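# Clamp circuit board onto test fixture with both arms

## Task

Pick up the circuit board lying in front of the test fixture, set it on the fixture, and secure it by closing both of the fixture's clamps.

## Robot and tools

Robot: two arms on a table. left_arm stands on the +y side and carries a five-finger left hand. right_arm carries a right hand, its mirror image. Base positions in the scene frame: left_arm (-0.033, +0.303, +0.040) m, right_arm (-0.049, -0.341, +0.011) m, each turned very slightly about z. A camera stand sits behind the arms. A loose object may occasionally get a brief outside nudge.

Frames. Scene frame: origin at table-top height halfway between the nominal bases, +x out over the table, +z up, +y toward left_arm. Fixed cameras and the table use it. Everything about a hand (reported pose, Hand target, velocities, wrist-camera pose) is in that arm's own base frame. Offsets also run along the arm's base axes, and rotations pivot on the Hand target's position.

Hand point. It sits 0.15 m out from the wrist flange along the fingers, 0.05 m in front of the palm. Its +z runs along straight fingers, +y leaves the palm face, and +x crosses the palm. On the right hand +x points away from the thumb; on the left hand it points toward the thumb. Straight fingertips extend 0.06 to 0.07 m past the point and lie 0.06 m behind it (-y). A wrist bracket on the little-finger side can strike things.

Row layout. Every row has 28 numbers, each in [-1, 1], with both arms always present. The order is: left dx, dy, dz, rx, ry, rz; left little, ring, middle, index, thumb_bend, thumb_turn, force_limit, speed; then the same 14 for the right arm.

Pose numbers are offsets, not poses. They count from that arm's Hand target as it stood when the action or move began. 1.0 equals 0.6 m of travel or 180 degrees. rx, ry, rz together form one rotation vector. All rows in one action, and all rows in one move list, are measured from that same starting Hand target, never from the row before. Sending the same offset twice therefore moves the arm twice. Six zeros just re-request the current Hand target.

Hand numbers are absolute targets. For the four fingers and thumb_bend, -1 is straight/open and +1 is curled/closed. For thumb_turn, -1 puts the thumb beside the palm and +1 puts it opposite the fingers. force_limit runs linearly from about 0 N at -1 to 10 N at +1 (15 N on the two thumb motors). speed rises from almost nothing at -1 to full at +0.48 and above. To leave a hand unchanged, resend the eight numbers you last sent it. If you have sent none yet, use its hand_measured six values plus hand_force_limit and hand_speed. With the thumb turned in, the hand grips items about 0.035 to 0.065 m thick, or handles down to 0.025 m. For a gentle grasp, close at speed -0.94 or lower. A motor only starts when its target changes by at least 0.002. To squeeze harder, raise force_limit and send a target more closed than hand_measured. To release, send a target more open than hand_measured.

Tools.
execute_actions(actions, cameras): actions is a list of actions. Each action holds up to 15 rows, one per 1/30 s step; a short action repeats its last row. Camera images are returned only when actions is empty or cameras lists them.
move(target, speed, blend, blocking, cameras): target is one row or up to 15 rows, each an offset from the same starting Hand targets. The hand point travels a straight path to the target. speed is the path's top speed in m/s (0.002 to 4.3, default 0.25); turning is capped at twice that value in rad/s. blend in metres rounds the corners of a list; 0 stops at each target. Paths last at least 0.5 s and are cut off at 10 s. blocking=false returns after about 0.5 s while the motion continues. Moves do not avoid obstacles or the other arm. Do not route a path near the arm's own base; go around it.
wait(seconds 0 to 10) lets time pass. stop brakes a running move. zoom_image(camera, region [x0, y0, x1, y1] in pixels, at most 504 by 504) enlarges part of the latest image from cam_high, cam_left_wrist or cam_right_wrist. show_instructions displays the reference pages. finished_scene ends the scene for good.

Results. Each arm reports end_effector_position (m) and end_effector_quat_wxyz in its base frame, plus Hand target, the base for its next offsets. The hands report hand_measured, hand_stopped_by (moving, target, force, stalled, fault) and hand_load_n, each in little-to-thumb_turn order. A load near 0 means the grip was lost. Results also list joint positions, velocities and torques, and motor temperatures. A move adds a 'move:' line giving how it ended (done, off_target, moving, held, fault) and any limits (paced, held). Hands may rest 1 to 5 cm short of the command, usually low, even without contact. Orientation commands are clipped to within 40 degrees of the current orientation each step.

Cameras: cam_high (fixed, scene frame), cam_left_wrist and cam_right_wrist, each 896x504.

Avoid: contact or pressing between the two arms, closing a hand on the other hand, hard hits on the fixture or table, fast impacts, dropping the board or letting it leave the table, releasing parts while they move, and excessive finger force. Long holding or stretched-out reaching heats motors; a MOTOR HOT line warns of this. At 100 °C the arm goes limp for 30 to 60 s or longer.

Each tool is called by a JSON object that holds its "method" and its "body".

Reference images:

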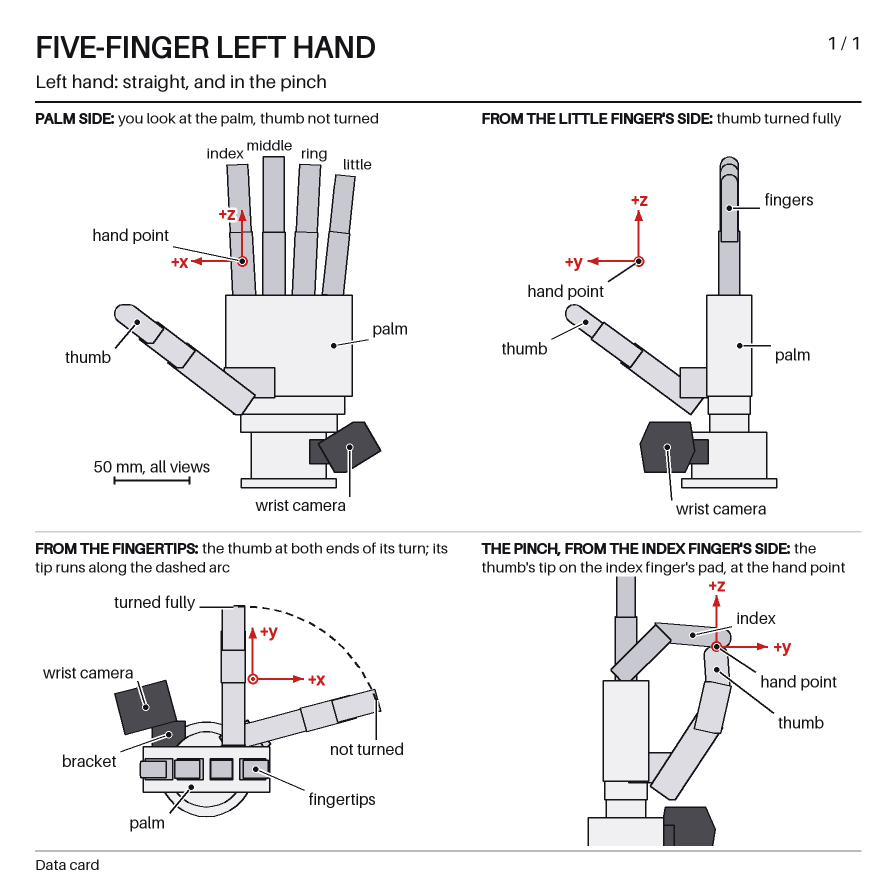

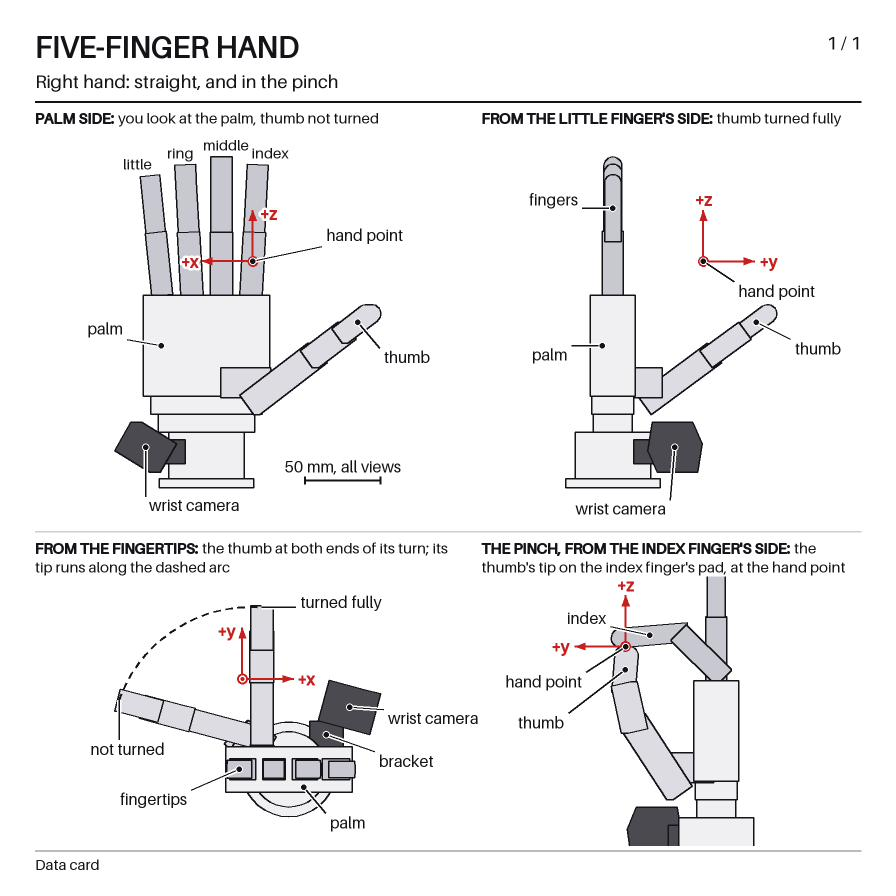

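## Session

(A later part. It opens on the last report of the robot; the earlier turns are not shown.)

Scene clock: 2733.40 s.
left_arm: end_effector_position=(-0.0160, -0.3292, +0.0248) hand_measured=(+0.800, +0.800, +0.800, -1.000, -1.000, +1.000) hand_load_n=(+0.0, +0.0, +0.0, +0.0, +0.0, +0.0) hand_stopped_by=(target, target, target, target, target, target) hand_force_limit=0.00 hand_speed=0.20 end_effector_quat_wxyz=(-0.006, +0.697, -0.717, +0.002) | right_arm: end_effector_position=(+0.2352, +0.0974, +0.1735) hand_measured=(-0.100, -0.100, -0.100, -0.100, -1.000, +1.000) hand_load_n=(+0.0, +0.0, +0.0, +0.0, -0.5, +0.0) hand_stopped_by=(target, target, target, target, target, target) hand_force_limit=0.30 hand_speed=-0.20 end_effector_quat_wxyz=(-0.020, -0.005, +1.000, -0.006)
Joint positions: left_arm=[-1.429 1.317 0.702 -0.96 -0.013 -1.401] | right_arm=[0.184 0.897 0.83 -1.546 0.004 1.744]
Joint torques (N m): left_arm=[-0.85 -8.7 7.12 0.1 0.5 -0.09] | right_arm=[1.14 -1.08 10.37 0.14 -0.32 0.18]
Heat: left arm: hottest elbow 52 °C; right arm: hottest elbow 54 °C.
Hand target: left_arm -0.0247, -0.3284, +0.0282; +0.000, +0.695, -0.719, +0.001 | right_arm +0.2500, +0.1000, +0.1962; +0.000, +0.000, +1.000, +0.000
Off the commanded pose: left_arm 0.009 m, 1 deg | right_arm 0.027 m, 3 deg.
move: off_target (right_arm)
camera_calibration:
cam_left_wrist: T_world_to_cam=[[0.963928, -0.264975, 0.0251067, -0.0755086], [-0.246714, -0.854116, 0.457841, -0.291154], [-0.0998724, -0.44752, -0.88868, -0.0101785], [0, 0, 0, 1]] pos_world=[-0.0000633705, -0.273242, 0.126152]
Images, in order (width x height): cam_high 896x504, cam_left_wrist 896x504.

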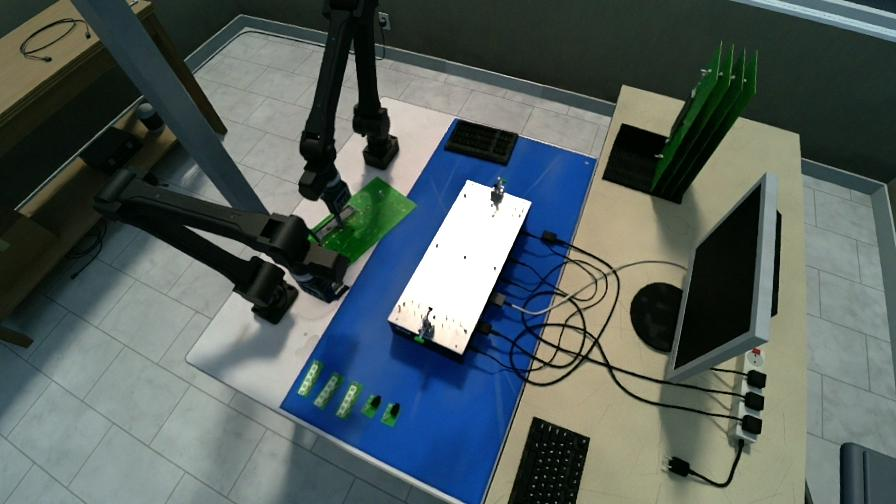

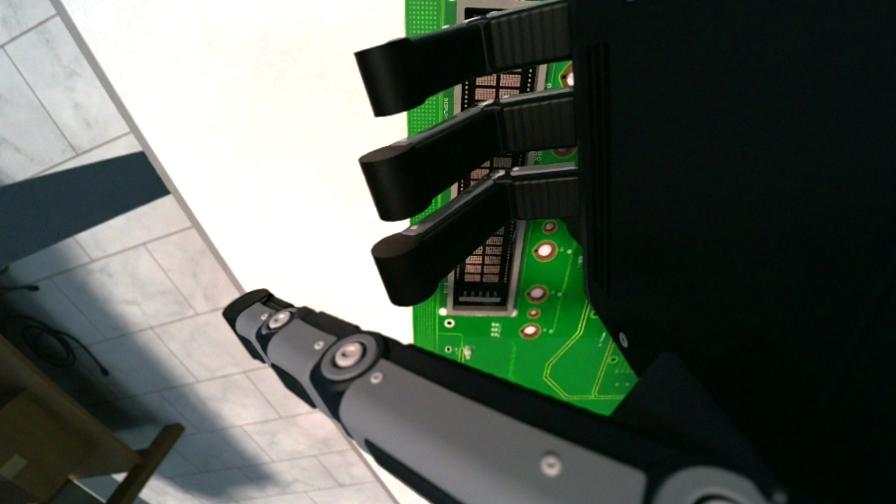

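{"method": "move", "body": {"target": [[0.02,0.0,0.15,0,0,0,0.8,0.8,0.8,-1,-1,1,0,0.2,0,0,0,0,0,0,-0.1,-0.1,-0.1,-0.1,-1,1,0.3,-0.2],[0.125,0.24,0.15,0,0,0,0.8,0.8,0.8,-1,-1,1,0,0.2,0,0,0,0,0,0,-0.1,-0.1,-0.1,-0.1,-1,1,0.3,-0.2]], "speed": 0.2, "cameras": ["cam_left_wrist","cam_high","cam_right_wrist"]}}

{"method": "zoom_image", "body": {"camera": "cam_high", "region": [260, 120, 460, 300]}}

Scene clock: 2755.63 s.
left_arm: end_effector_position=(+0.0496, -0.1861, +0.1159) hand_measured=(+0.800, +0.800, +0.800, -1.000, -1.000, +1.000) hand_load_n=(+0.0, +0.0, +0.0, +0.5, +0.0, +0.0) hand_stopped_by=(target, target, target, target, target, target) hand_force_limit=0.00 hand_speed=0.20 end_effector_quat_wxyz=(-0.001, +0.697, -0.717, +0.001) | right_arm: end_effector_position=(+0.2352, +0.0974, +0.1735) hand_measured=(-0.100, -0.100, -0.100, -0.100, -1.000, +1.000) hand_load_n=(+0.0, +0.0, +0.0, +0.0, +0.0, +0.0) hand_stopped_by=(target, target, target, target, target, target) hand_force_limit=0.30 hand_speed=-0.20 end_effector_quat_wxyz=(-0.020, -0.005, +1.000, -0.006)
Joint positions: left_arm=[-0.957 0.831 0.642 -1.381 -0.002 -0.93] | right_arm=[0.184 0.897 0.83 -1.546 0.004 1.744]
Joint torques (N m): left_arm=[1.73 -2.67 9.21 -0.03 0.11 0.16] | right_arm=[1.14 -1.08 10.36 0.14 -0.32 0.18]
Motor temperatures (°C): left_arm=[22 20 52 20 22 22] | right_arm=[21 25 56 24 24 23]
Heat: left arm: hottest elbow 52 °C; right arm: hottest elbow 56 °C.
Hand target: left_arm +0.0503, -0.1844, +0.1182; +0.000, +0.695, -0.719, +0.001 | right_arm +0.2500, +0.1000, +0.1962; +0.000, +0.000, +1.000, +0.000
Off the commanded pose: left_arm 0.003 m, 0 deg | right_arm 0.027 m, 3 deg.
move: off_target (right_arm)
camera_calibration:
cam_left_wrist: T_world_to_cam=[[0.964354, -0.264072, 0.0169297, -0.10207], [-0.241476, -0.852064, 0.46441, -0.195114], [-0.108213, -0.451944, -0.885458, 0.140636], [0, 0, 0, 1]] pos_world=[0.0665351, -0.129644, 0.216868]
cam_right_wrist: T_world_to_cam=[[-0.292416, 0.955404, -0.0411811, -0.0122203], [0.847751, 0.278913, 0.451139, -0.299133], [0.442506, 0.0970091, -0.891503, 0.154885], [0, 0, 0, 1]] pos_world=[0.181479, 0.080082, 0.272528]

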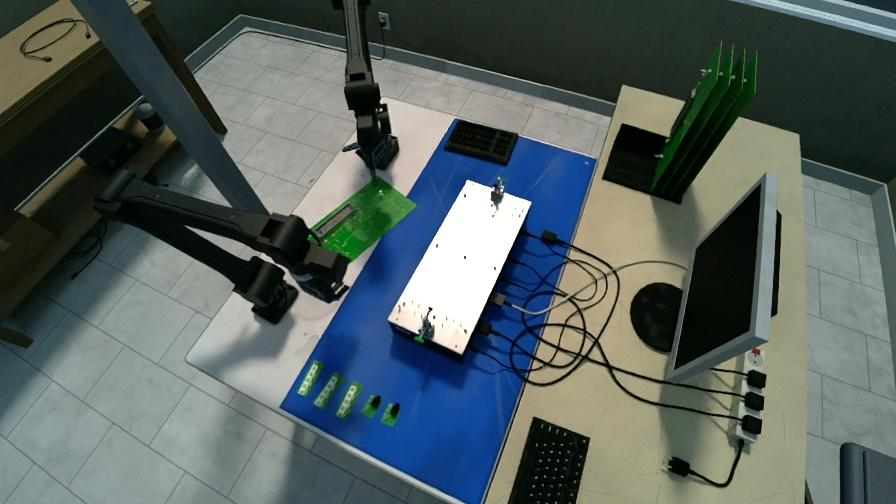

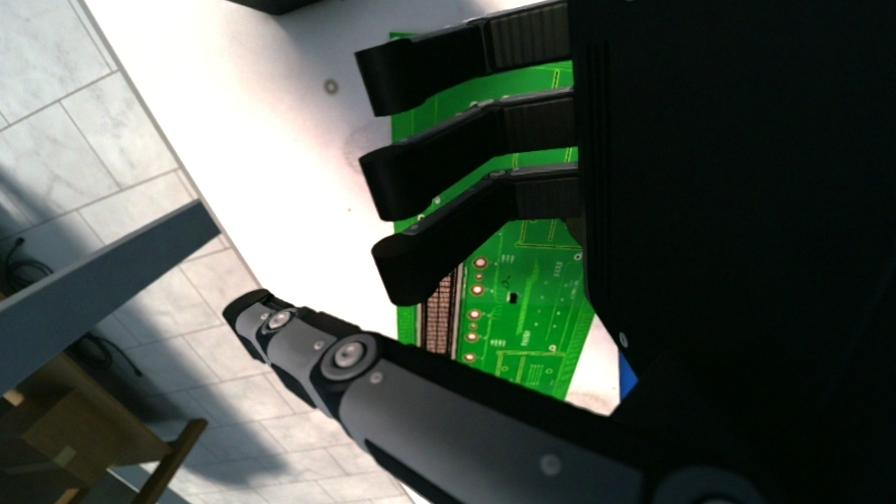

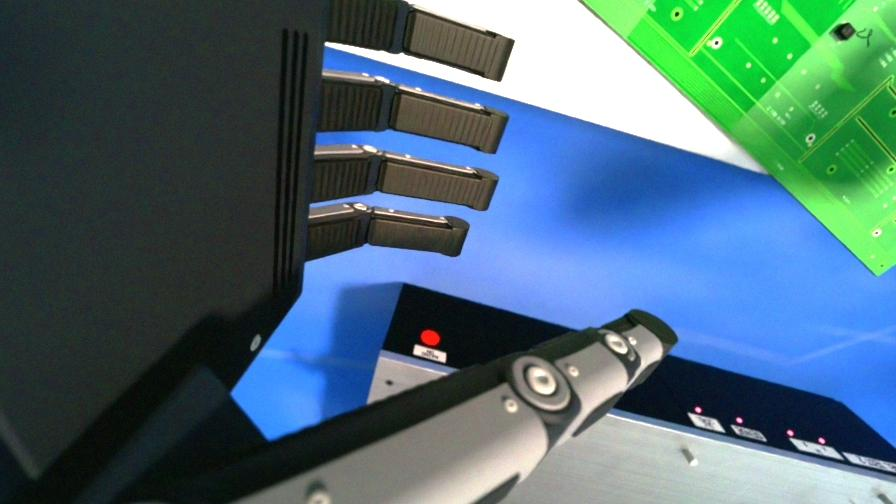

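Scaled by 2.520.

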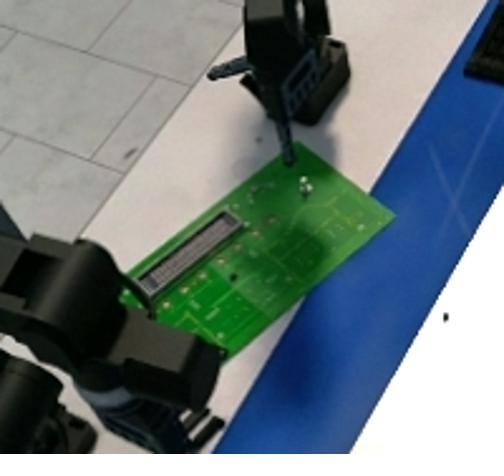

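{"method": "move", "body": {"target": [[0.0195,0.024,-0.105,0,0,0,0.8,0.8,0.8,-1,-1,1,0,0.2,0,0,0,0,0,0,-0.1,-0.1,-0.1,-0.1,-1,1,0.3,-0.2]], "speed": 0.15, "cameras": ["cam_high"]}}

{"method": "zoom_image", "body": {"camera": "cam_high", "region": [340, 150, 440, 240]}}

Scene clock: 2816.00 s.
left_arm: end_effector_position=(+0.0579, -0.1682, +0.0542) hand_measured=(+0.800, +0.800, +0.800, -1.000, -1.000, +1.000) hand_load_n=(+0.0, +0.0, +0.0, +0.0, +0.0, +0.0) hand_stopped_by=(target, target, target, target, target, target) hand_force_limit=0.00 hand_speed=0.20 end_effector_quat_wxyz=(-0.001, +0.697, -0.717, -0.002) | right_arm: end_effector_position=(+0.2352, +0.0974, +0.1735) hand_measured=(-0.100, -0.100, -0.100, -0.100, -1.000, +1.000) hand_load_n=(+0.0, +0.0, +0.0, +0.0, +0.0, +0.5) hand_stopped_by=(target, target, target, target, target, target) hand_force_limit=0.30 hand_speed=-0.20 end_effector_quat_wxyz=(-0.020, -0.005, +1.000, -0.006)
Joint positions: left_arm=[-0.863 0.87 0.491 -1.197 -0.002 -0.834] | right_arm=[0.184 0.897 0.83 -1.546 0.004 1.744]
Joint torques (N m): left_arm=[1.9 -1.73 8.96 0.68 0.1 0.15] | right_arm=[1.14 -1.08 10.37 0.14 -0.31 0.18]
Motor temperatures (°C): left_arm=[22 20 54 20 21 22] | right_arm=[21 25 59 24 23 23]
Heat: left arm: hottest elbow 54 °C; right arm: hottest elbow 59 °C.
Hand target: left_arm +0.0620, -0.1700, +0.0552; +0.000, +0.695, -0.719, +0.001 | right_arm +0.2500, +0.1000, +0.1962; +0.000, +0.000, +1.000, +0.000
Off the commanded pose: left_arm 0.005 m, 0 deg | right_arm 0.027 m, 3 deg.
move: off_target (right_arm)
Images, in order (width x height): cam_high 896x504.

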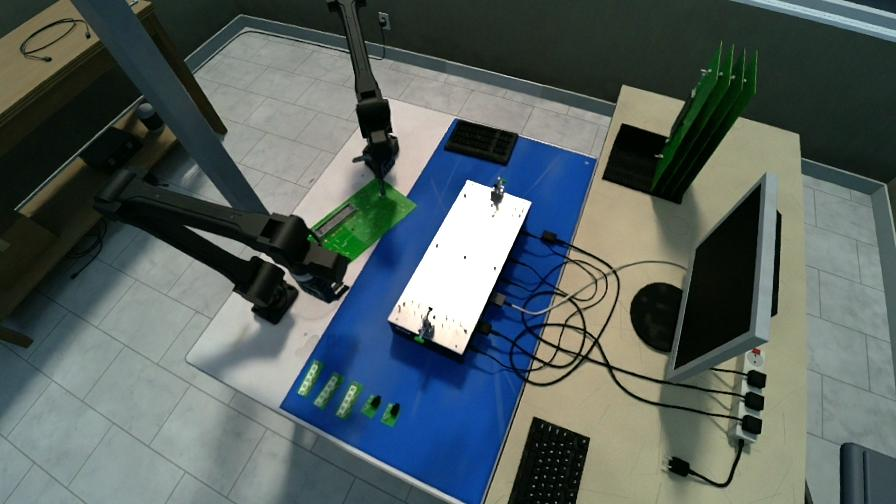

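Scaled by 5.040.

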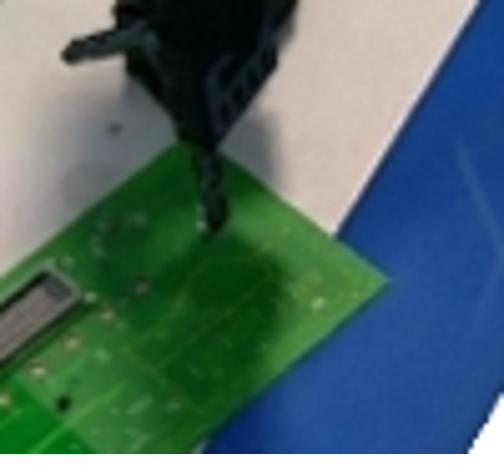

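{"method": "move", "body": {"target": [[0.004,-0.002,-0.038,0,0,0,0.8,0.8,0.8,-1,-1,1,0,0.2,0,0,0,0,0,0,-0.1,-0.1,-0.1,-0.1,-1,1,0.3,-0.2]], "speed": 0.1, "cameras": ["cam_high"]}}

{"method": "zoom_image", "body": {"camera": "cam_high", "region": [355, 170, 415, 220]}}

Scene clock: 2827.17 s.
left_arm: end_effector_position=(+0.0612, -0.1710, +0.0331) hand_measured=(+0.800, +0.800, +0.800, -1.000, -1.000, +1.000) hand_load_n=(+0.0, +0.0, +0.0, +0.0, +0.0, +0.0) hand_stopped_by=(target, target, target, target, target, target) hand_force_limit=0.00 hand_speed=0.20 end_effector_quat_wxyz=(-0.001, +0.696, -0.718, +0.001) | right_arm: end_effector_position=(+0.2352, +0.0974, +0.1735) hand_measured=(-0.100, -0.100, -0.100, -0.100, -1.000, +1.000) hand_load_n=(+0.0, +0.0, +0.0, +0.0, +0.0, +0.0) hand_stopped_by=(target, target, target, target, target, target) hand_force_limit=0.30 hand_speed=-0.20 end_effector_quat_wxyz=(-0.020, -0.005, +1.000, -0.006)
Joint positions: left_arm=[-0.859 0.918 0.453 -1.105 -0.002 -0.828] | right_arm=[0.184 0.897 0.83 -1.546 0.004 1.744]
Joint torques (N m): left_arm=[1.96 -1.85 8.32 0.66 0.1 0.17] | right_arm=[1.14 -1.14 10.36 0.14 -0.31 0.17]
Motor temperatures (°C): left_arm=[22 20 53 20 21 22] | right_arm=[21 25 59 24 23 23]
Heat: left arm: hottest elbow 53 °C; right arm: hottest elbow 59 °C.
Hand target: left_arm +0.0644, -0.1712, +0.0324; +0.000, +0.695, -0.719, +0.001 | right_arm +0.2500, +0.1000, +0.1962; +0.000, +0.000, +1.000, +0.000
Off the commanded pose: left_arm 0.003 m, 0 deg | right_arm 0.027 m, 3 deg.
move: off_target (right_arm)
Images, in order (width x height): cam_high 896x504.

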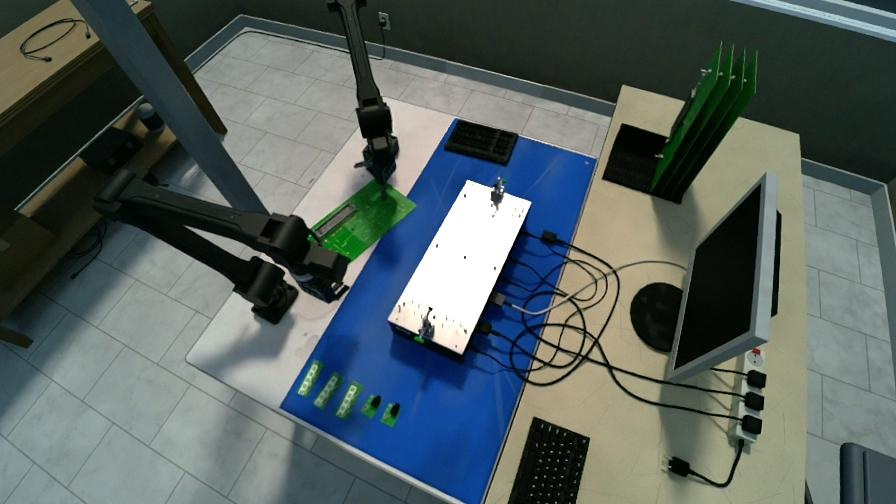

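Scaled by 8.400.

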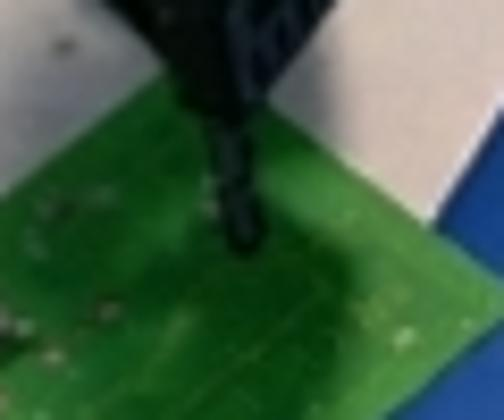

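{"method": "move", "body": {"target": [[0,0,0.113,0,0,0,0.8,0.8,0.8,-1,-1,1,0,0.2,0,0,0,0,0,0,-0.1,-0.1,-0.1,-0.1,-1,1,0.3,-0.2],[0.0627,0.1103,0.113,0,0,-0.367,0.8,0.8,0.8,-1,-1,1,0,0.2,0,0,0,0,0,0,-0.1,-0.1,-0.1,-0.1,-1,1,0.3,-0.2],[0.171,0.0887,0.096,0,0,-0.739,0.8,0.8,0.8,-1,-1,1,0,0.2,0,0,0,0,0,0,-0.1,-0.1,-0.1,-0.1,-1,1,0.3,-0.2]], "speed": 0.35, "cameras": ["cam_high","cam_left_wrist"]}}

{"method": "zoom_image", "body": {"camera": "cam_high", "region": [340, 150, 440, 240]}}

Scene clock: 2848.27 s.
left_arm: end_effector_position=(+0.1556, -0.1035, +0.0807) hand_measured=(+0.800, +0.800, +0.800, -1.000, -1.000, +1.000) hand_load_n=(+0.0, +0.0, +0.0, +0.0, +0.0, +0.0) hand_stopped_by=(target, target, target, target, target, target) hand_force_limit=0.00 hand_speed=0.20 end_effector_quat_wxyz=(-0.015, +0.373, +0.928, +0.009) | right_arm: end_effector_position=(+0.2352, +0.0974, +0.1735) hand_measured=(-0.100, -0.100, -0.100, -0.100, -1.000, +1.000) hand_load_n=(+0.0, +0.0, +0.0, +0.5, +0.0, +0.0) hand_stopped_by=(target, target, target, target, target, target) hand_force_limit=0.30 hand_speed=-0.20 end_effector_quat_wxyz=(-0.020, -0.005, +1.000, -0.006)
Joint positions: left_arm=[-0.89 0.984 0.62 -1.241 -0.002 1.446] | right_arm=[0.184 0.897 0.83 -1.546 0.004 1.744]
Joint torques (N m): left_arm=[0.56 -3.02 11.66 0.65 0.03 0.14] | right_arm=[1.14 -1.08 10.37 0.14 -0.32 0.18]
Motor temperatures (°C): left_arm=[22 20 53 20 21 22] | right_arm=[21 25 59 24 23 23]
Heat: left arm: hottest elbow 53 °C; right arm: hottest elbow 59 °C.
Hand target: left_arm +0.1670, -0.1180, +0.0900; -0.001, +0.383, +0.924, +0.000 | right_arm +0.2500, +0.1000, +0.1962; +0.000, +0.000, +1.000, +0.000
Off the commanded pose: left_arm 0.021 m, 2 deg | right_arm 0.027 m, 3 deg.
move: off_target (left_arm, right_arm)
camera_calibration:
cam_left_wrist: T_world_to_cam=[[-0.844076, -0.53595, 0.0171261, 0.0714283], [-0.458401, 0.737778, 0.495532, 0.113021], [-0.278216, 0.410416, -0.868421, 0.272571], [0, 0, 0, 1]] pos_world=[0.187933, -0.15697, 0.179478]
Images, in order (width x height): cam_high 896x504, cam_left_wrist 896x504.

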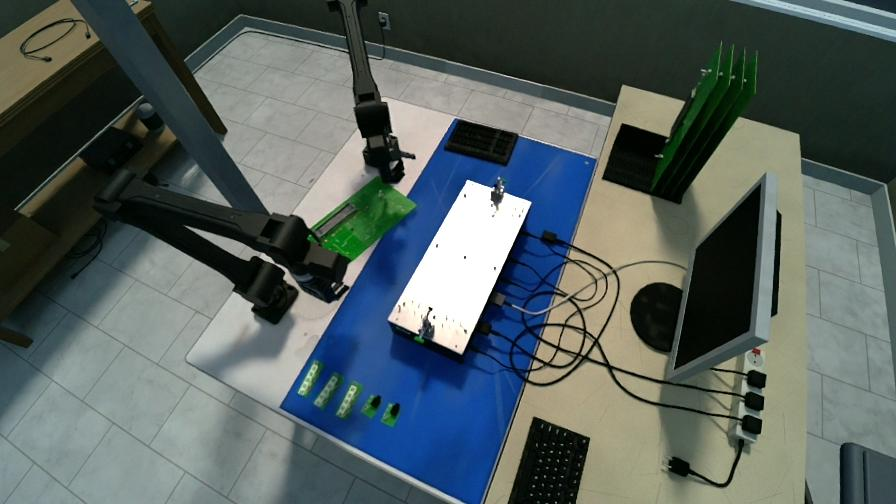

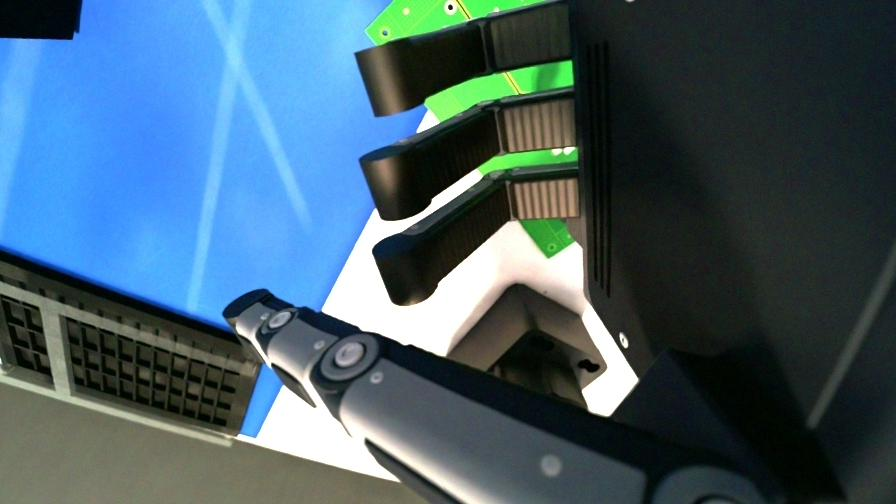

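Scaled by 5.040.

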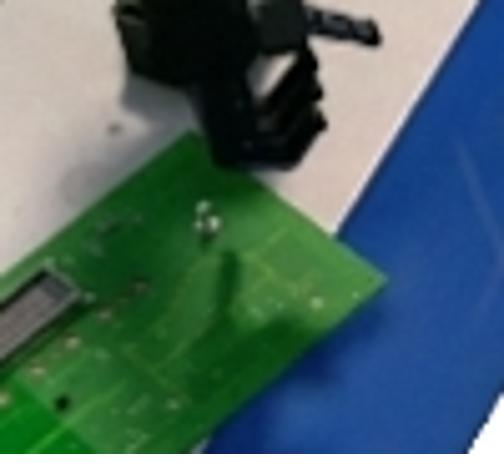

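{"method": "move", "body": {"target": [[0,-0.004,-0.098,0,0,0,0.8,0.8,0.8,-1,-1,1,0,0.2,0,0,0,0,0,0,-0.1,-0.1,-0.1,-0.1,-1,1,0.3,-0.2]], "speed": 0.15, "cameras": ["cam_high"]}}

{"method": "zoom_image", "body": {"camera": "cam_high", "region": [350, 160, 420, 230]}}

Scene clock: 2862.20 s.
left_arm: end_effector_position=(+0.1646, -0.1148, +0.0310) hand_measured=(+0.800, +0.800, +0.800, -1.000, -1.000, +1.000) hand_load_n=(+0.0, +0.0, +0.5, +0.0, +0.0, +0.0) hand_stopped_by=(target, target, target, target, target, target) hand_force_limit=0.00 hand_speed=0.20 end_effector_quat_wxyz=(-0.004, +0.374, +0.928, +0.003) | right_arm: end_effector_position=(+0.2352, +0.0974, +0.1735) hand_measured=(-0.100, -0.100, -0.100, -0.100, -1.000, +1.000) hand_load_n=(+0.0, +0.0, +0.0, +0.0, +0.0, +0.0) hand_stopped_by=(target, target, target, target, target, target) hand_force_limit=0.30 hand_speed=-0.20 end_effector_quat_wxyz=(-0.020, -0.005, +1.000, -0.006)
Joint positions: left_arm=[-0.89 1.091 0.543 -1.032 -0.001 1.447] | right_arm=[0.184 0.897 0.83 -1.546 0.004 1.744]
Joint torques (N m): left_arm=[0.03 -4.25 8.34 0.72 0.02 0.11] | right_arm=[1.14 -1.14 10.37 0.13 -0.32 0.18]
Motor temperatures (°C): left_arm=[22 20 55 20 21 22] | right_arm=[21 25 60 24 23 23]
Heat: left arm: hottest elbow 55 °C; right arm: hottest elbow 60 °C.
Hand target: left_arm +0.1670, -0.1204, +0.0312; -0.001, +0.383, +0.924, +0.000 | right_arm +0.2500, +0.1000, +0.1962; +0.000, +0.000, +1.000, +0.000
Off the commanded pose: left_arm 0.006 m, 1 deg | right_arm 0.027 m, 3 deg.
move: off_target (right_arm)
Images, in order (width x height): cam_high 896x504.

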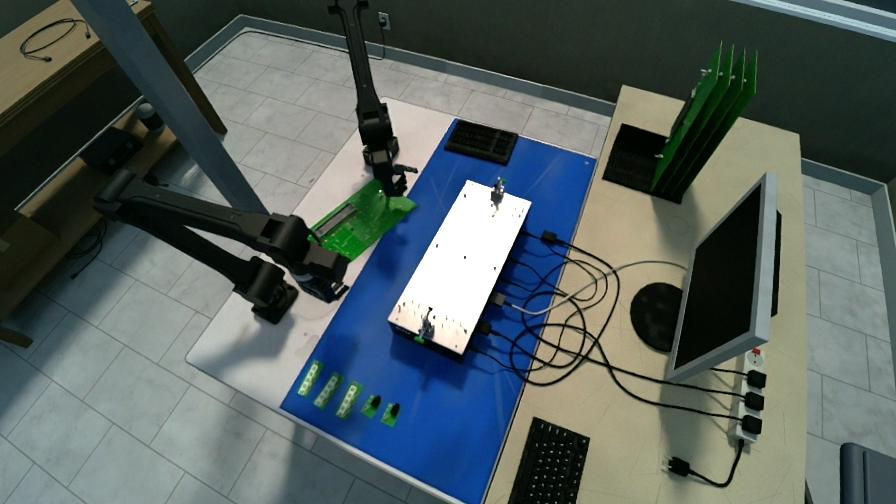

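Scaled by 7.200.

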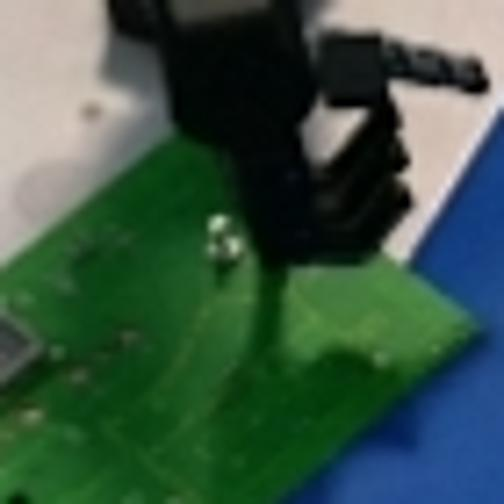

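{"method": "zoom_image", "body": {"camera": "cam_high", "region": [370, 180, 400, 210]}}

Scaled by 16.800.

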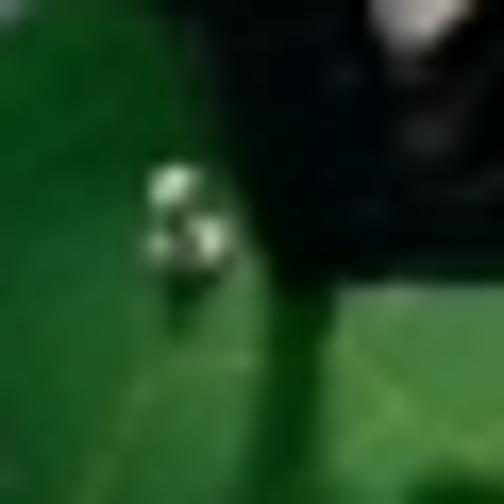

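{"method": "move", "body": {"target": [[-0.0025,-0.008,-0.003,0,0,0,0.8,0.8,0.8,-1,-1,1,0,0.2,0,0,0,0,0,0,-0.1,-0.1,-0.1,-0.1,-1,1,0.3,-0.2],[-0.090,0.0203,-0.002,0,0,0,0.8,0.8,0.8,-1,-1,1,0,0.2,0,0,0,0,0,0,-0.1,-0.1,-0.1,-0.1,-1,1,0.3,-0.2]], "speed": 0.06, "cameras": ["cam_high"]}}

{"method": "zoom_image", "body": {"camera": "cam_high", "region": [300, 150, 440, 290]}}

Scene clock: 2879.90 s.
left_arm: end_effector_position=(+0.1154, -0.1071, +0.0276) hand_measured=(+0.800, +0.800, +0.800, -1.000, -1.000, +1.000) hand_load_n=(+0.0, +0.0, +0.5, +0.0, +0.0, +0.0) hand_stopped_by=(target, target, target, target, target, target) hand_force_limit=0.00 hand_speed=0.20 end_effector_quat_wxyz=(-0.003, +0.385, +0.923, +0.002) | right_arm: end_effector_position=(+0.2352, +0.0974, +0.1735) hand_measured=(-0.100, -0.100, -0.100, -0.100, -1.000, +1.000) hand_load_n=(+0.0, +0.5, +0.0, +0.0, -0.5, +0.0) hand_stopped_by=(target, target, target, target, target, target) hand_force_limit=0.30 hand_speed=-0.20 end_effector_quat_wxyz=(-0.020, -0.005, +1.000, -0.006)
Joint positions: left_arm=[-1.064 0.97 0.462 -1.07 0.002 1.297] | right_arm=[0.184 0.897 0.83 -1.546 0.004 1.744]
Joint torques (N m): left_arm=[-0.26 -4.07 8.09 -0.01 -0.05 -0.14] | right_arm=[1.2 -1.08 10.37 0.14 -0.32 0.18]
Motor temperatures (°C): left_arm=[22 20 53 20 21 22] | right_arm=[21 25 60 24 23 23]
Heat: left arm: hottest elbow 53 °C; right arm: hottest elbow 60 °C.
Hand target: left_arm +0.1130, -0.1083, +0.0300; -0.001, +0.383, +0.924, +0.000 | right_arm +0.2500, +0.1000, +0.1962; +0.000, +0.000, +1.000, +0.000
Off the commanded pose: left_arm 0.004 m, 0 deg | right_arm 0.027 m, 3 deg.
move: off_target (right_arm)
Images, in order (width x height): cam_high 896x504.

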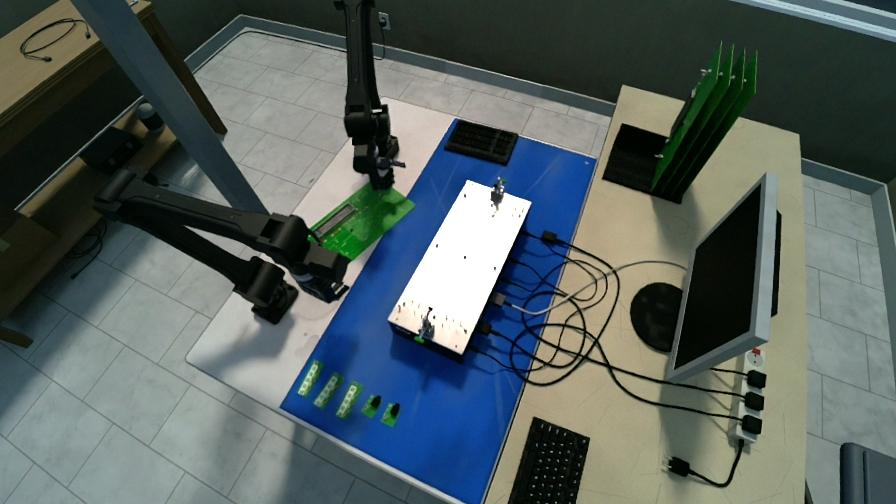

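Scaled by 3.600.

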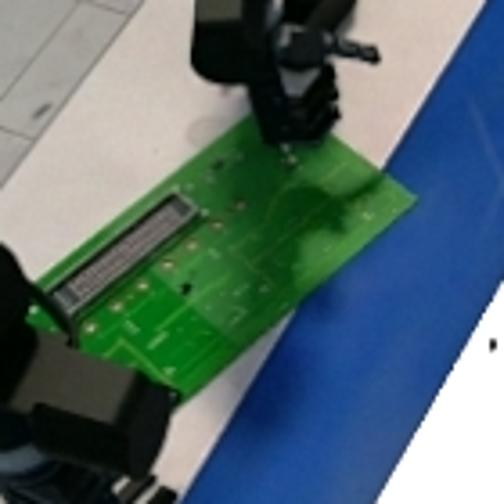

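{"method": "move", "body": {"target": [[-0.0,0.0,0.08,0,0,0,0.8,0.8,0.8,-1,-1,1,0,0.2,-0.04,0.15,0.03,0,0,0.25,-0.1,-0.1,-0.1,-0.1,-1,1,0.3,-0.2],[0,0,0.08,0,0,0,0.8,0.8,0.8,-1,-1,1,0,0.2,-0.083,0.30,0.03,0,0,0.5,-0.1,-0.1,-0.1,-0.1,-1,1,0.3,-0.2]], "speed": 0.3, "blend": 0.02, "cameras": ["cam_right_wrist","cam_high"]}}

Scene clock: 2893.40 s.
left_arm: end_effector_position=(+0.1067, -0.0915, +0.0615) hand_measured=(+0.800, +0.800, +0.800, -1.000, -1.000, +1.000) hand_load_n=(+0.5, +0.0, +0.0, +0.0, +0.0, +0.0) hand_stopped_by=(target, target, target, target, target, target) hand_force_limit=0.00 hand_speed=0.20 end_effector_quat_wxyz=(-0.021, +0.384, +0.923, +0.016) | right_arm: end_effector_position=(+0.1872, +0.2661, +0.1957) hand_measured=(-0.100, -0.100, -0.100, -0.100, -1.000, +1.000) hand_load_n=(+0.0, +0.5, +0.0, +0.0, +0.0, +0.0) hand_stopped_by=(target, target, target, target, target, target) hand_force_limit=0.30 hand_speed=-0.20 end_effector_quat_wxyz=(+0.029, +0.702, -0.712, +0.001)
Joint positions: left_arm=[-1.064 0.892 0.514 -1.245 0.002 1.296] | right_arm=[0.763 1.278 1.146 -1.497 0.003 0.777]
Joint torques (N m): left_arm=[-0.15 -3.6 12.25 -0.1 -0.03 -0.13] | right_arm=[1.38 -6.89 10.14 0.68 -0.29 0]
Motor temperatures (°C): left_arm=[22 20 54 20 21 22] | right_arm=[21 25 60 24 23 23]
Heat: left arm: hottest elbow 54 °C; right arm: hottest elbow 60 °C.
Hand target: left_arm +0.1130, -0.1082, +0.0780; -0.001, +0.383, +0.924, +0.000 | right_arm +0.2003, +0.2799, +0.2142; -0.001, +0.707, -0.707, +0.000
Off the commanded pose: left_arm 0.024 m, 3 deg | right_arm 0.027 m, 4 deg.
move: off_target (left_arm, right_arm)
camera_calibration:
cam_right_wrist: T_world_to_cam=[[-0.963558, -0.267385, 0.00789813, 0.254909], [-0.23362, 0.855532, 0.462046, -0.268714], [-0.130301, 0.443363, -0.886821, 0.193698], [0, 0, 0, 1]] pos_world=[0.208082, 0.212174, 0.293921]
Images, in order (width x height): cam_high 896x504, cam_right_wrist 896x504.

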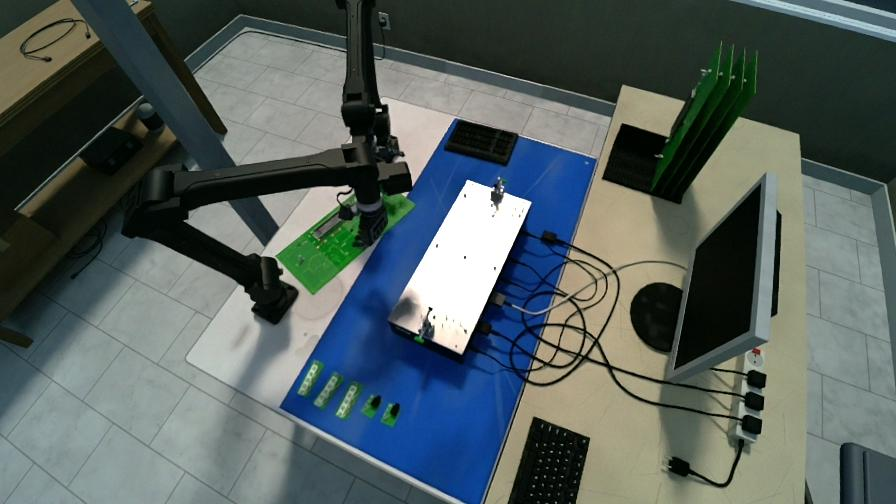

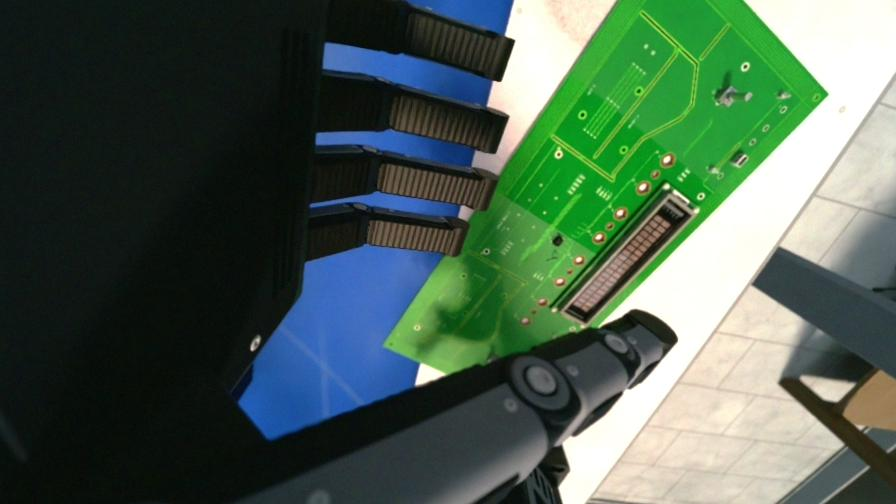

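{"method": "move", "body": {"target": [[-0.0317,-0.2497,0,0,0,0,0.8,0.8,0.8,-1,-1,1,0,0.2,0.083,-0.133,-0.024,0,0,0,-0.1,-0.1,-0.1,-0.1,-1,1,0.3,-0.2]], "speed": 0.25, "cameras": ["cam_right_wrist","cam_high"]}}

Scene clock: 2924.63 s.
left_arm: end_effector_position=(+0.0930, -0.2413, +0.0696) hand_measured=(+0.800, +0.800, +0.800, -1.000, -1.000, +1.000) hand_load_n=(+0.0, +0.0, +0.0, +0.0, +0.0, +0.5) hand_stopped_by=(target, target, target, target, target, target) hand_force_limit=0.00 hand_speed=0.20 end_effector_quat_wxyz=(-0.011, +0.386, +0.922, +0.012) | right_arm: end_effector_position=(+0.2477, +0.1978, +0.1951) hand_measured=(-0.100, -0.100, -0.100, -0.100, -1.000, +1.000) hand_load_n=(+0.0, +0.0, +0.0, +0.0, +0.0, +0.0) hand_stopped_by=(target, target, target, target, target, target) hand_force_limit=0.30 hand_speed=-0.20 end_effector_quat_wxyz=(+0.013, +0.702, -0.712, -0.002)
Joint positions: left_arm=[-1.336 1.296 0.813 -1.12 0.004 1.027] | right_arm=[0.498 1.278 1.146 -1.464 0.003 0.513]
Joint torques (N m): left_arm=[0.03 -7.65 11.03 0.36 -0.11 -0.15] | right_arm=[1.49 -7.94 6.69 0.84 -0.29 0]
Motor temperatures (°C): left_arm=[22 20 55 20 21 22] | right_arm=[21 26 63 24 23 23]
Heat: left arm: hottest elbow 55 °C; right arm: hottest elbow 63 °C.
Hand target: left_arm +0.0939, -0.2580, +0.0781; -0.001, +0.383, +0.924, +0.000 | right_arm +0.2501, +0.2002, +0.1997; -0.001, +0.707, -0.707, +0.000
Off the commanded pose: left_arm 0.019 m, 2 deg | right_arm 0.006 m, 2 deg.
move: off_target (left_arm)
camera_calibration:
cam_right_wrist: T_world_to_cam=[[-0.963615, -0.266682, -0.0180978, 0.299796], [-0.242176, 0.842401, 0.481364, -0.194804], [-0.113125, 0.468232, -0.876334, 0.220071], [0, 0, 0, 1]] pos_world=[0.266607, 0.141009, 0.292053]
Images, in order (width x height): cam_high 896x504, cam_right_wrist 896x504.

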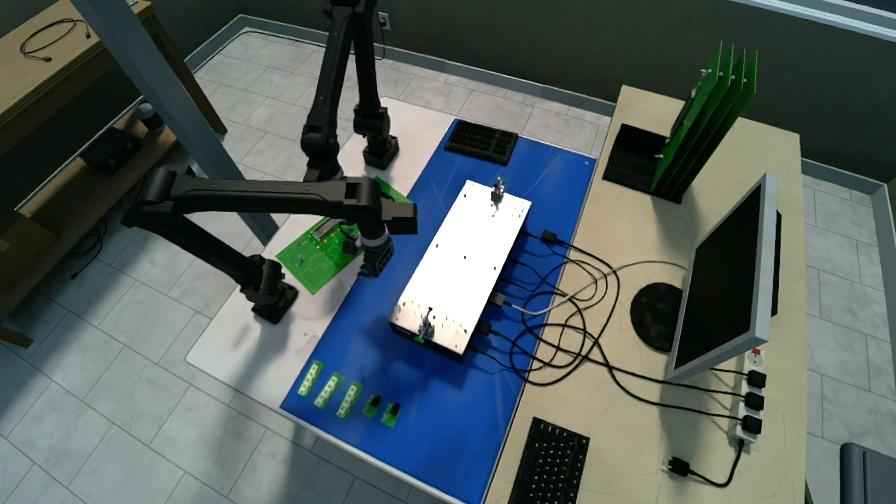

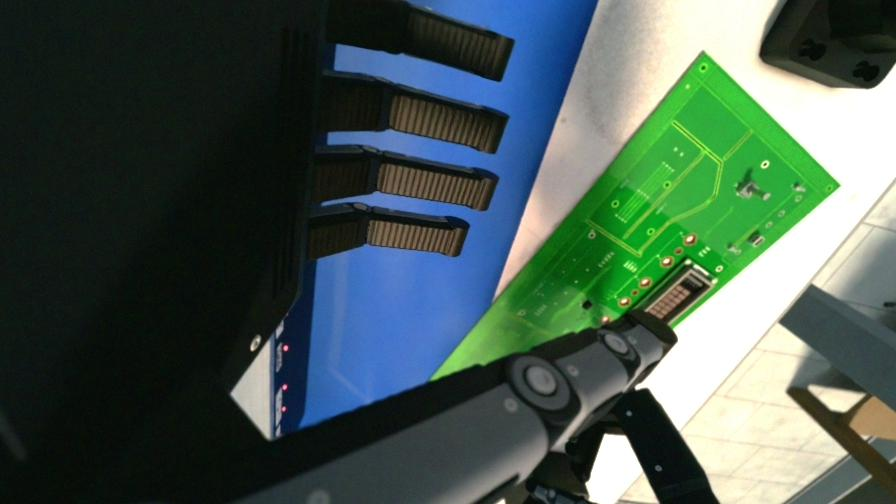

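{"method": "execute_actions", "body": {"actions": [[[0,0,0,0,0,0,0.8,0.8,0.8,-1,-1,1,0,0.2,0,0,0,0,0,0,-0.1,-0.1,-0.1,-0.1,-1,-1,0.3,0.3]],[[0,0,0,0,0,0,0.8,0.8,0.8,-1,-1,1,0,0.2,0,0,0,0,0,0,-0.1,-0.1,-0.1,-0.1,-1,-1,0.3,0.3]]], "cameras": ["cam_right_wrist"]}}

Scene clock: 2933.17 s.
left_arm: end_effector_position=(+0.0929, -0.2413, +0.0696) hand_measured=(+0.800, +0.800, +0.800, -1.000, -1.000, +1.000) hand_load_n=(+0.0, +0.0, +0.0, +0.0, +0.0, +0.0) hand_stopped_by=(target, target, target, target, target, target) hand_force_limit=0.00 hand_speed=0.20 end_effector_quat_wxyz=(-0.011, +0.386, +0.922, +0.012) | right_arm: end_effector_position=(+0.2476, +0.1976, +0.1951) hand_measured=(-0.100, -0.100, -0.100, -0.100, -1.000, -1.000) hand_load_n=(+0.0, +0.0, +0.0, +0.0, +0.0, +0.0) hand_stopped_by=(target, target, target, target, target, target) hand_force_limit=0.30 hand_speed=0.30 end_effector_quat_wxyz=(+0.013, +0.703, -0.711, -0.002)
Joint positions: left_arm=[-1.336 1.296 0.813 -1.12 0.004 1.027] | right_arm=[0.498 1.278 1.146 -1.464 0.003 0.511]
Joint torques (N m): left_arm=[0.03 -7.53 11.03 0.36 -0.11 -0.15] | right_arm=[1.49 -7.94 6.69 0.84 -0.3 0.01]
Motor temperatures (°C): left_arm=[22 20 55 20 21 22] | right_arm=[21 26 60 24 23 23]
Heat: left arm: hottest elbow 55 °C; right arm: hottest elbow 60 °C.
Hand target: left_arm +0.0939, -0.2580, +0.0781; -0.001, +0.383, +0.924, +0.000 | right_arm +0.2501, +0.2002, +0.1997; -0.001, +0.707, -0.707, +0.000
Off the commanded pose: left_arm 0.019 m, 2 deg | right_arm 0.006 m, 2 deg.
camera_calibration:
cam_right_wrist: T_world_to_cam=[[-0.963011, -0.268855, -0.0180627, 0.299998], [-0.244048, 0.84181, 0.481453, -0.19414], [-0.114236, 0.468053, -0.876286, 0.220436], [0, 0, 0, 1]] pos_world=[0.266704, 0.14091, 0.292053]
Images, in order (width x height): cam_right_wrist 896x504.

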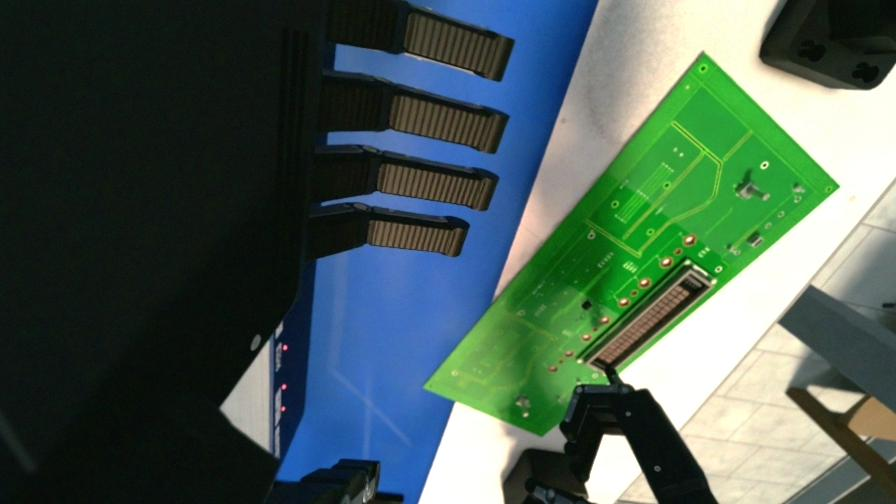

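{"method": "zoom_image", "body": {"camera": "cam_right_wrist", "region": [520, 240, 760, 440]}}

Scaled by 2.100.

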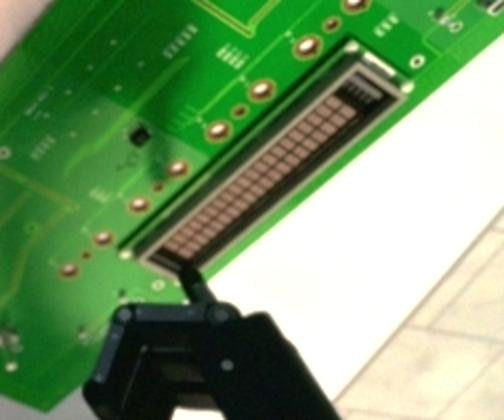

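{"method": "move", "body": {"target": [[0.0105,-0.0575,-0.03,0,0,0,0.8,0.8,0.8,-1,-1,1,0,0.2,0,0,0,0,0,0,-0.1,-0.1,-0.1,-0.1,-1,-1,0.3,0.3],[0.0105,-0.0575,-0.06,0,0,0,0.8,0.8,0.8,-1,-1,1,0,0.2,0,0,0,0,0,0,-0.1,-0.1,-0.1,-0.1,-1,-1,0.3,0.3]], "speed": 0.15, "cameras": ["cam_right_wrist"]}}

{"method": "zoom_image", "body": {"camera": "cam_right_wrist", "region": [520, 200, 760, 400]}}

Scene clock: 2958.30 s.
left_arm: end_effector_position=(+0.1025, -0.2821, +0.0419) hand_measured=(+0.800, +0.800, +0.800, -1.000, -1.000, +1.000) hand_load_n=(+0.0, +0.0, +0.0, +0.0, +0.0, +0.0) hand_stopped_by=(target, target, target, target, target, target) hand_force_limit=0.00 hand_speed=0.20 end_effector_quat_wxyz=(-0.005, +0.384, +0.923, +0.004) | right_arm: end_effector_position=(+0.2476, +0.1976, +0.1951) hand_measured=(-0.100, -0.100, -0.100, -0.100, -1.000, -1.000) hand_load_n=(+0.0, +0.0, +0.0, +0.0, +0.0, +0.0) hand_stopped_by=(target, target, target, target, target, target) hand_force_limit=0.30 hand_speed=0.30 end_effector_quat_wxyz=(+0.013, +0.703, -0.711, -0.002)
Joint positions: left_arm=[-1.336 1.433 0.865 -1.015 0.003 1.023] | right_arm=[0.498 1.278 1.146 -1.464 0.003 0.511]
Joint torques (N m): left_arm=[-0.32 -8.76 9.16 0.65 -0.11 -0.14] | right_arm=[1.49 -8 6.69 0.84 -0.3 0]
Motor temperatures (°C): left_arm=[22 20 56 20 21 22] | right_arm=[21 27 56 24 23 23]
Heat: left arm: hottest elbow 56 °C; right arm: hottest elbow 56 °C.
Hand target: left_arm +0.1002, -0.2925, +0.0419; -0.001, +0.383, +0.924, +0.000 | right_arm +0.2501, +0.2002, +0.1997; -0.001, +0.707, -0.707, +0.000
Off the commanded pose: left_arm 0.011 m, 1 deg | right_arm 0.006 m, 2 deg.
move: off_target (left_arm)
camera_calibration:
cam_right_wrist: T_world_to_cam=[[-0.963011, -0.268855, -0.0180627, 0.299998], [-0.244048, 0.84181, 0.481453, -0.19414], [-0.114236, 0.468053, -0.876286, 0.220436], [0, 0, 0, 1]] pos_world=[0.266704, 0.14091, 0.292053]
Images, in order (width x height): cam_right_wrist 896x504.

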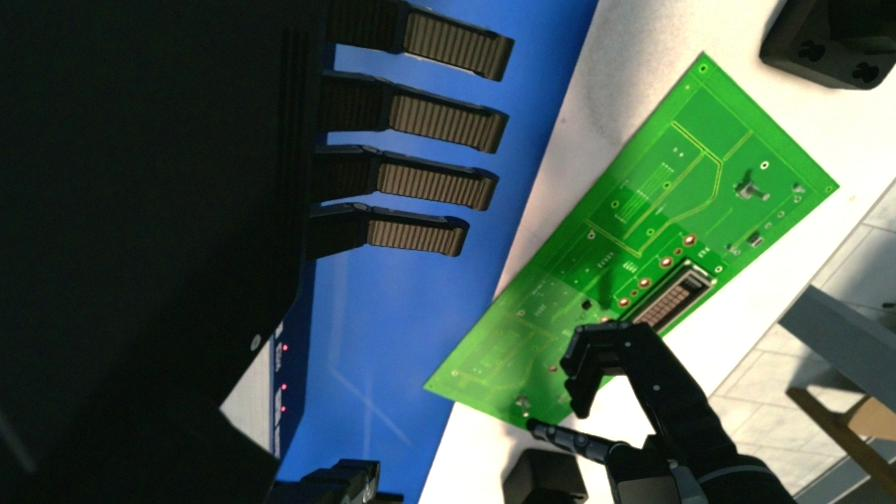

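Scaled by 2.100.

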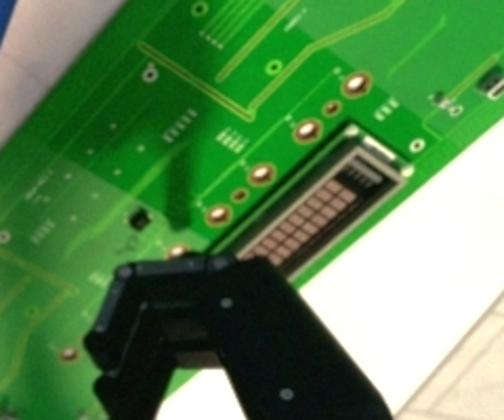

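{"method": "move", "body": {"target": [[0.0,0.0,-0.0225,0,0,0,0.8,0.8,0.8,-1,-1,1,0,0.2,0,0,0,0,0,0,-0.1,-0.1,-0.1,-0.1,-1,-1,0.3,0.3]], "speed": 0.15}}

Scene clock: 2968.13 s.
left_arm: end_effector_position=(+0.1046, -0.2908, +0.0339) hand_measured=(+0.800, +0.800, +0.800, -1.000, -1.000, +1.000) hand_load_n=(+0.0, +0.0, +0.0, +0.0, +0.0, +0.0) hand_stopped_by=(target, target, target, target, target, target) hand_force_limit=0.00 hand_speed=0.20 end_effector_quat_wxyz=(+0.001, +0.384, +0.923, -0.004) | right_arm: end_effector_position=(+0.2476, +0.1976, +0.1951) hand_measured=(-0.100, -0.100, -0.100, -0.100, -1.000, -1.000) hand_load_n=(+0.0, +0.0, +0.0, +0.5, -0.5, +0.0) hand_stopped_by=(target, target, target, target, target, target) hand_force_limit=0.30 hand_speed=0.30 end_effector_quat_wxyz=(+0.013, +0.703, -0.711, -0.002)
Joint positions: left_arm=[-1.336 1.454 0.865 -0.975 0.003 1.023] | right_arm=[0.498 1.278 1.146 -1.464 0.003 0.511]
Joint torques (N m): left_arm=[-0.32 -8.59 7.56 0.7 -0.11 -0.14] | right_arm=[1.49 -7.94 6.69 0.84 -0.3 0.01]
Motor temperatures (°C): left_arm=[22 20 57 20 21 22] | right_arm=[21 27 54 24 23 23]
Heat: left arm: hottest elbow 57 °C; right arm: hottest elbow 54 °C.
Hand target: left_arm +0.1002, -0.2925, +0.0285; -0.001, +0.383, +0.924, +0.000 | right_arm +0.2501, +0.2002, +0.1997; -0.001, +0.707, -0.707, +0.000
Off the commanded pose: left_arm 0.007 m, 1 deg | right_arm 0.006 m, 2 deg.
move: done


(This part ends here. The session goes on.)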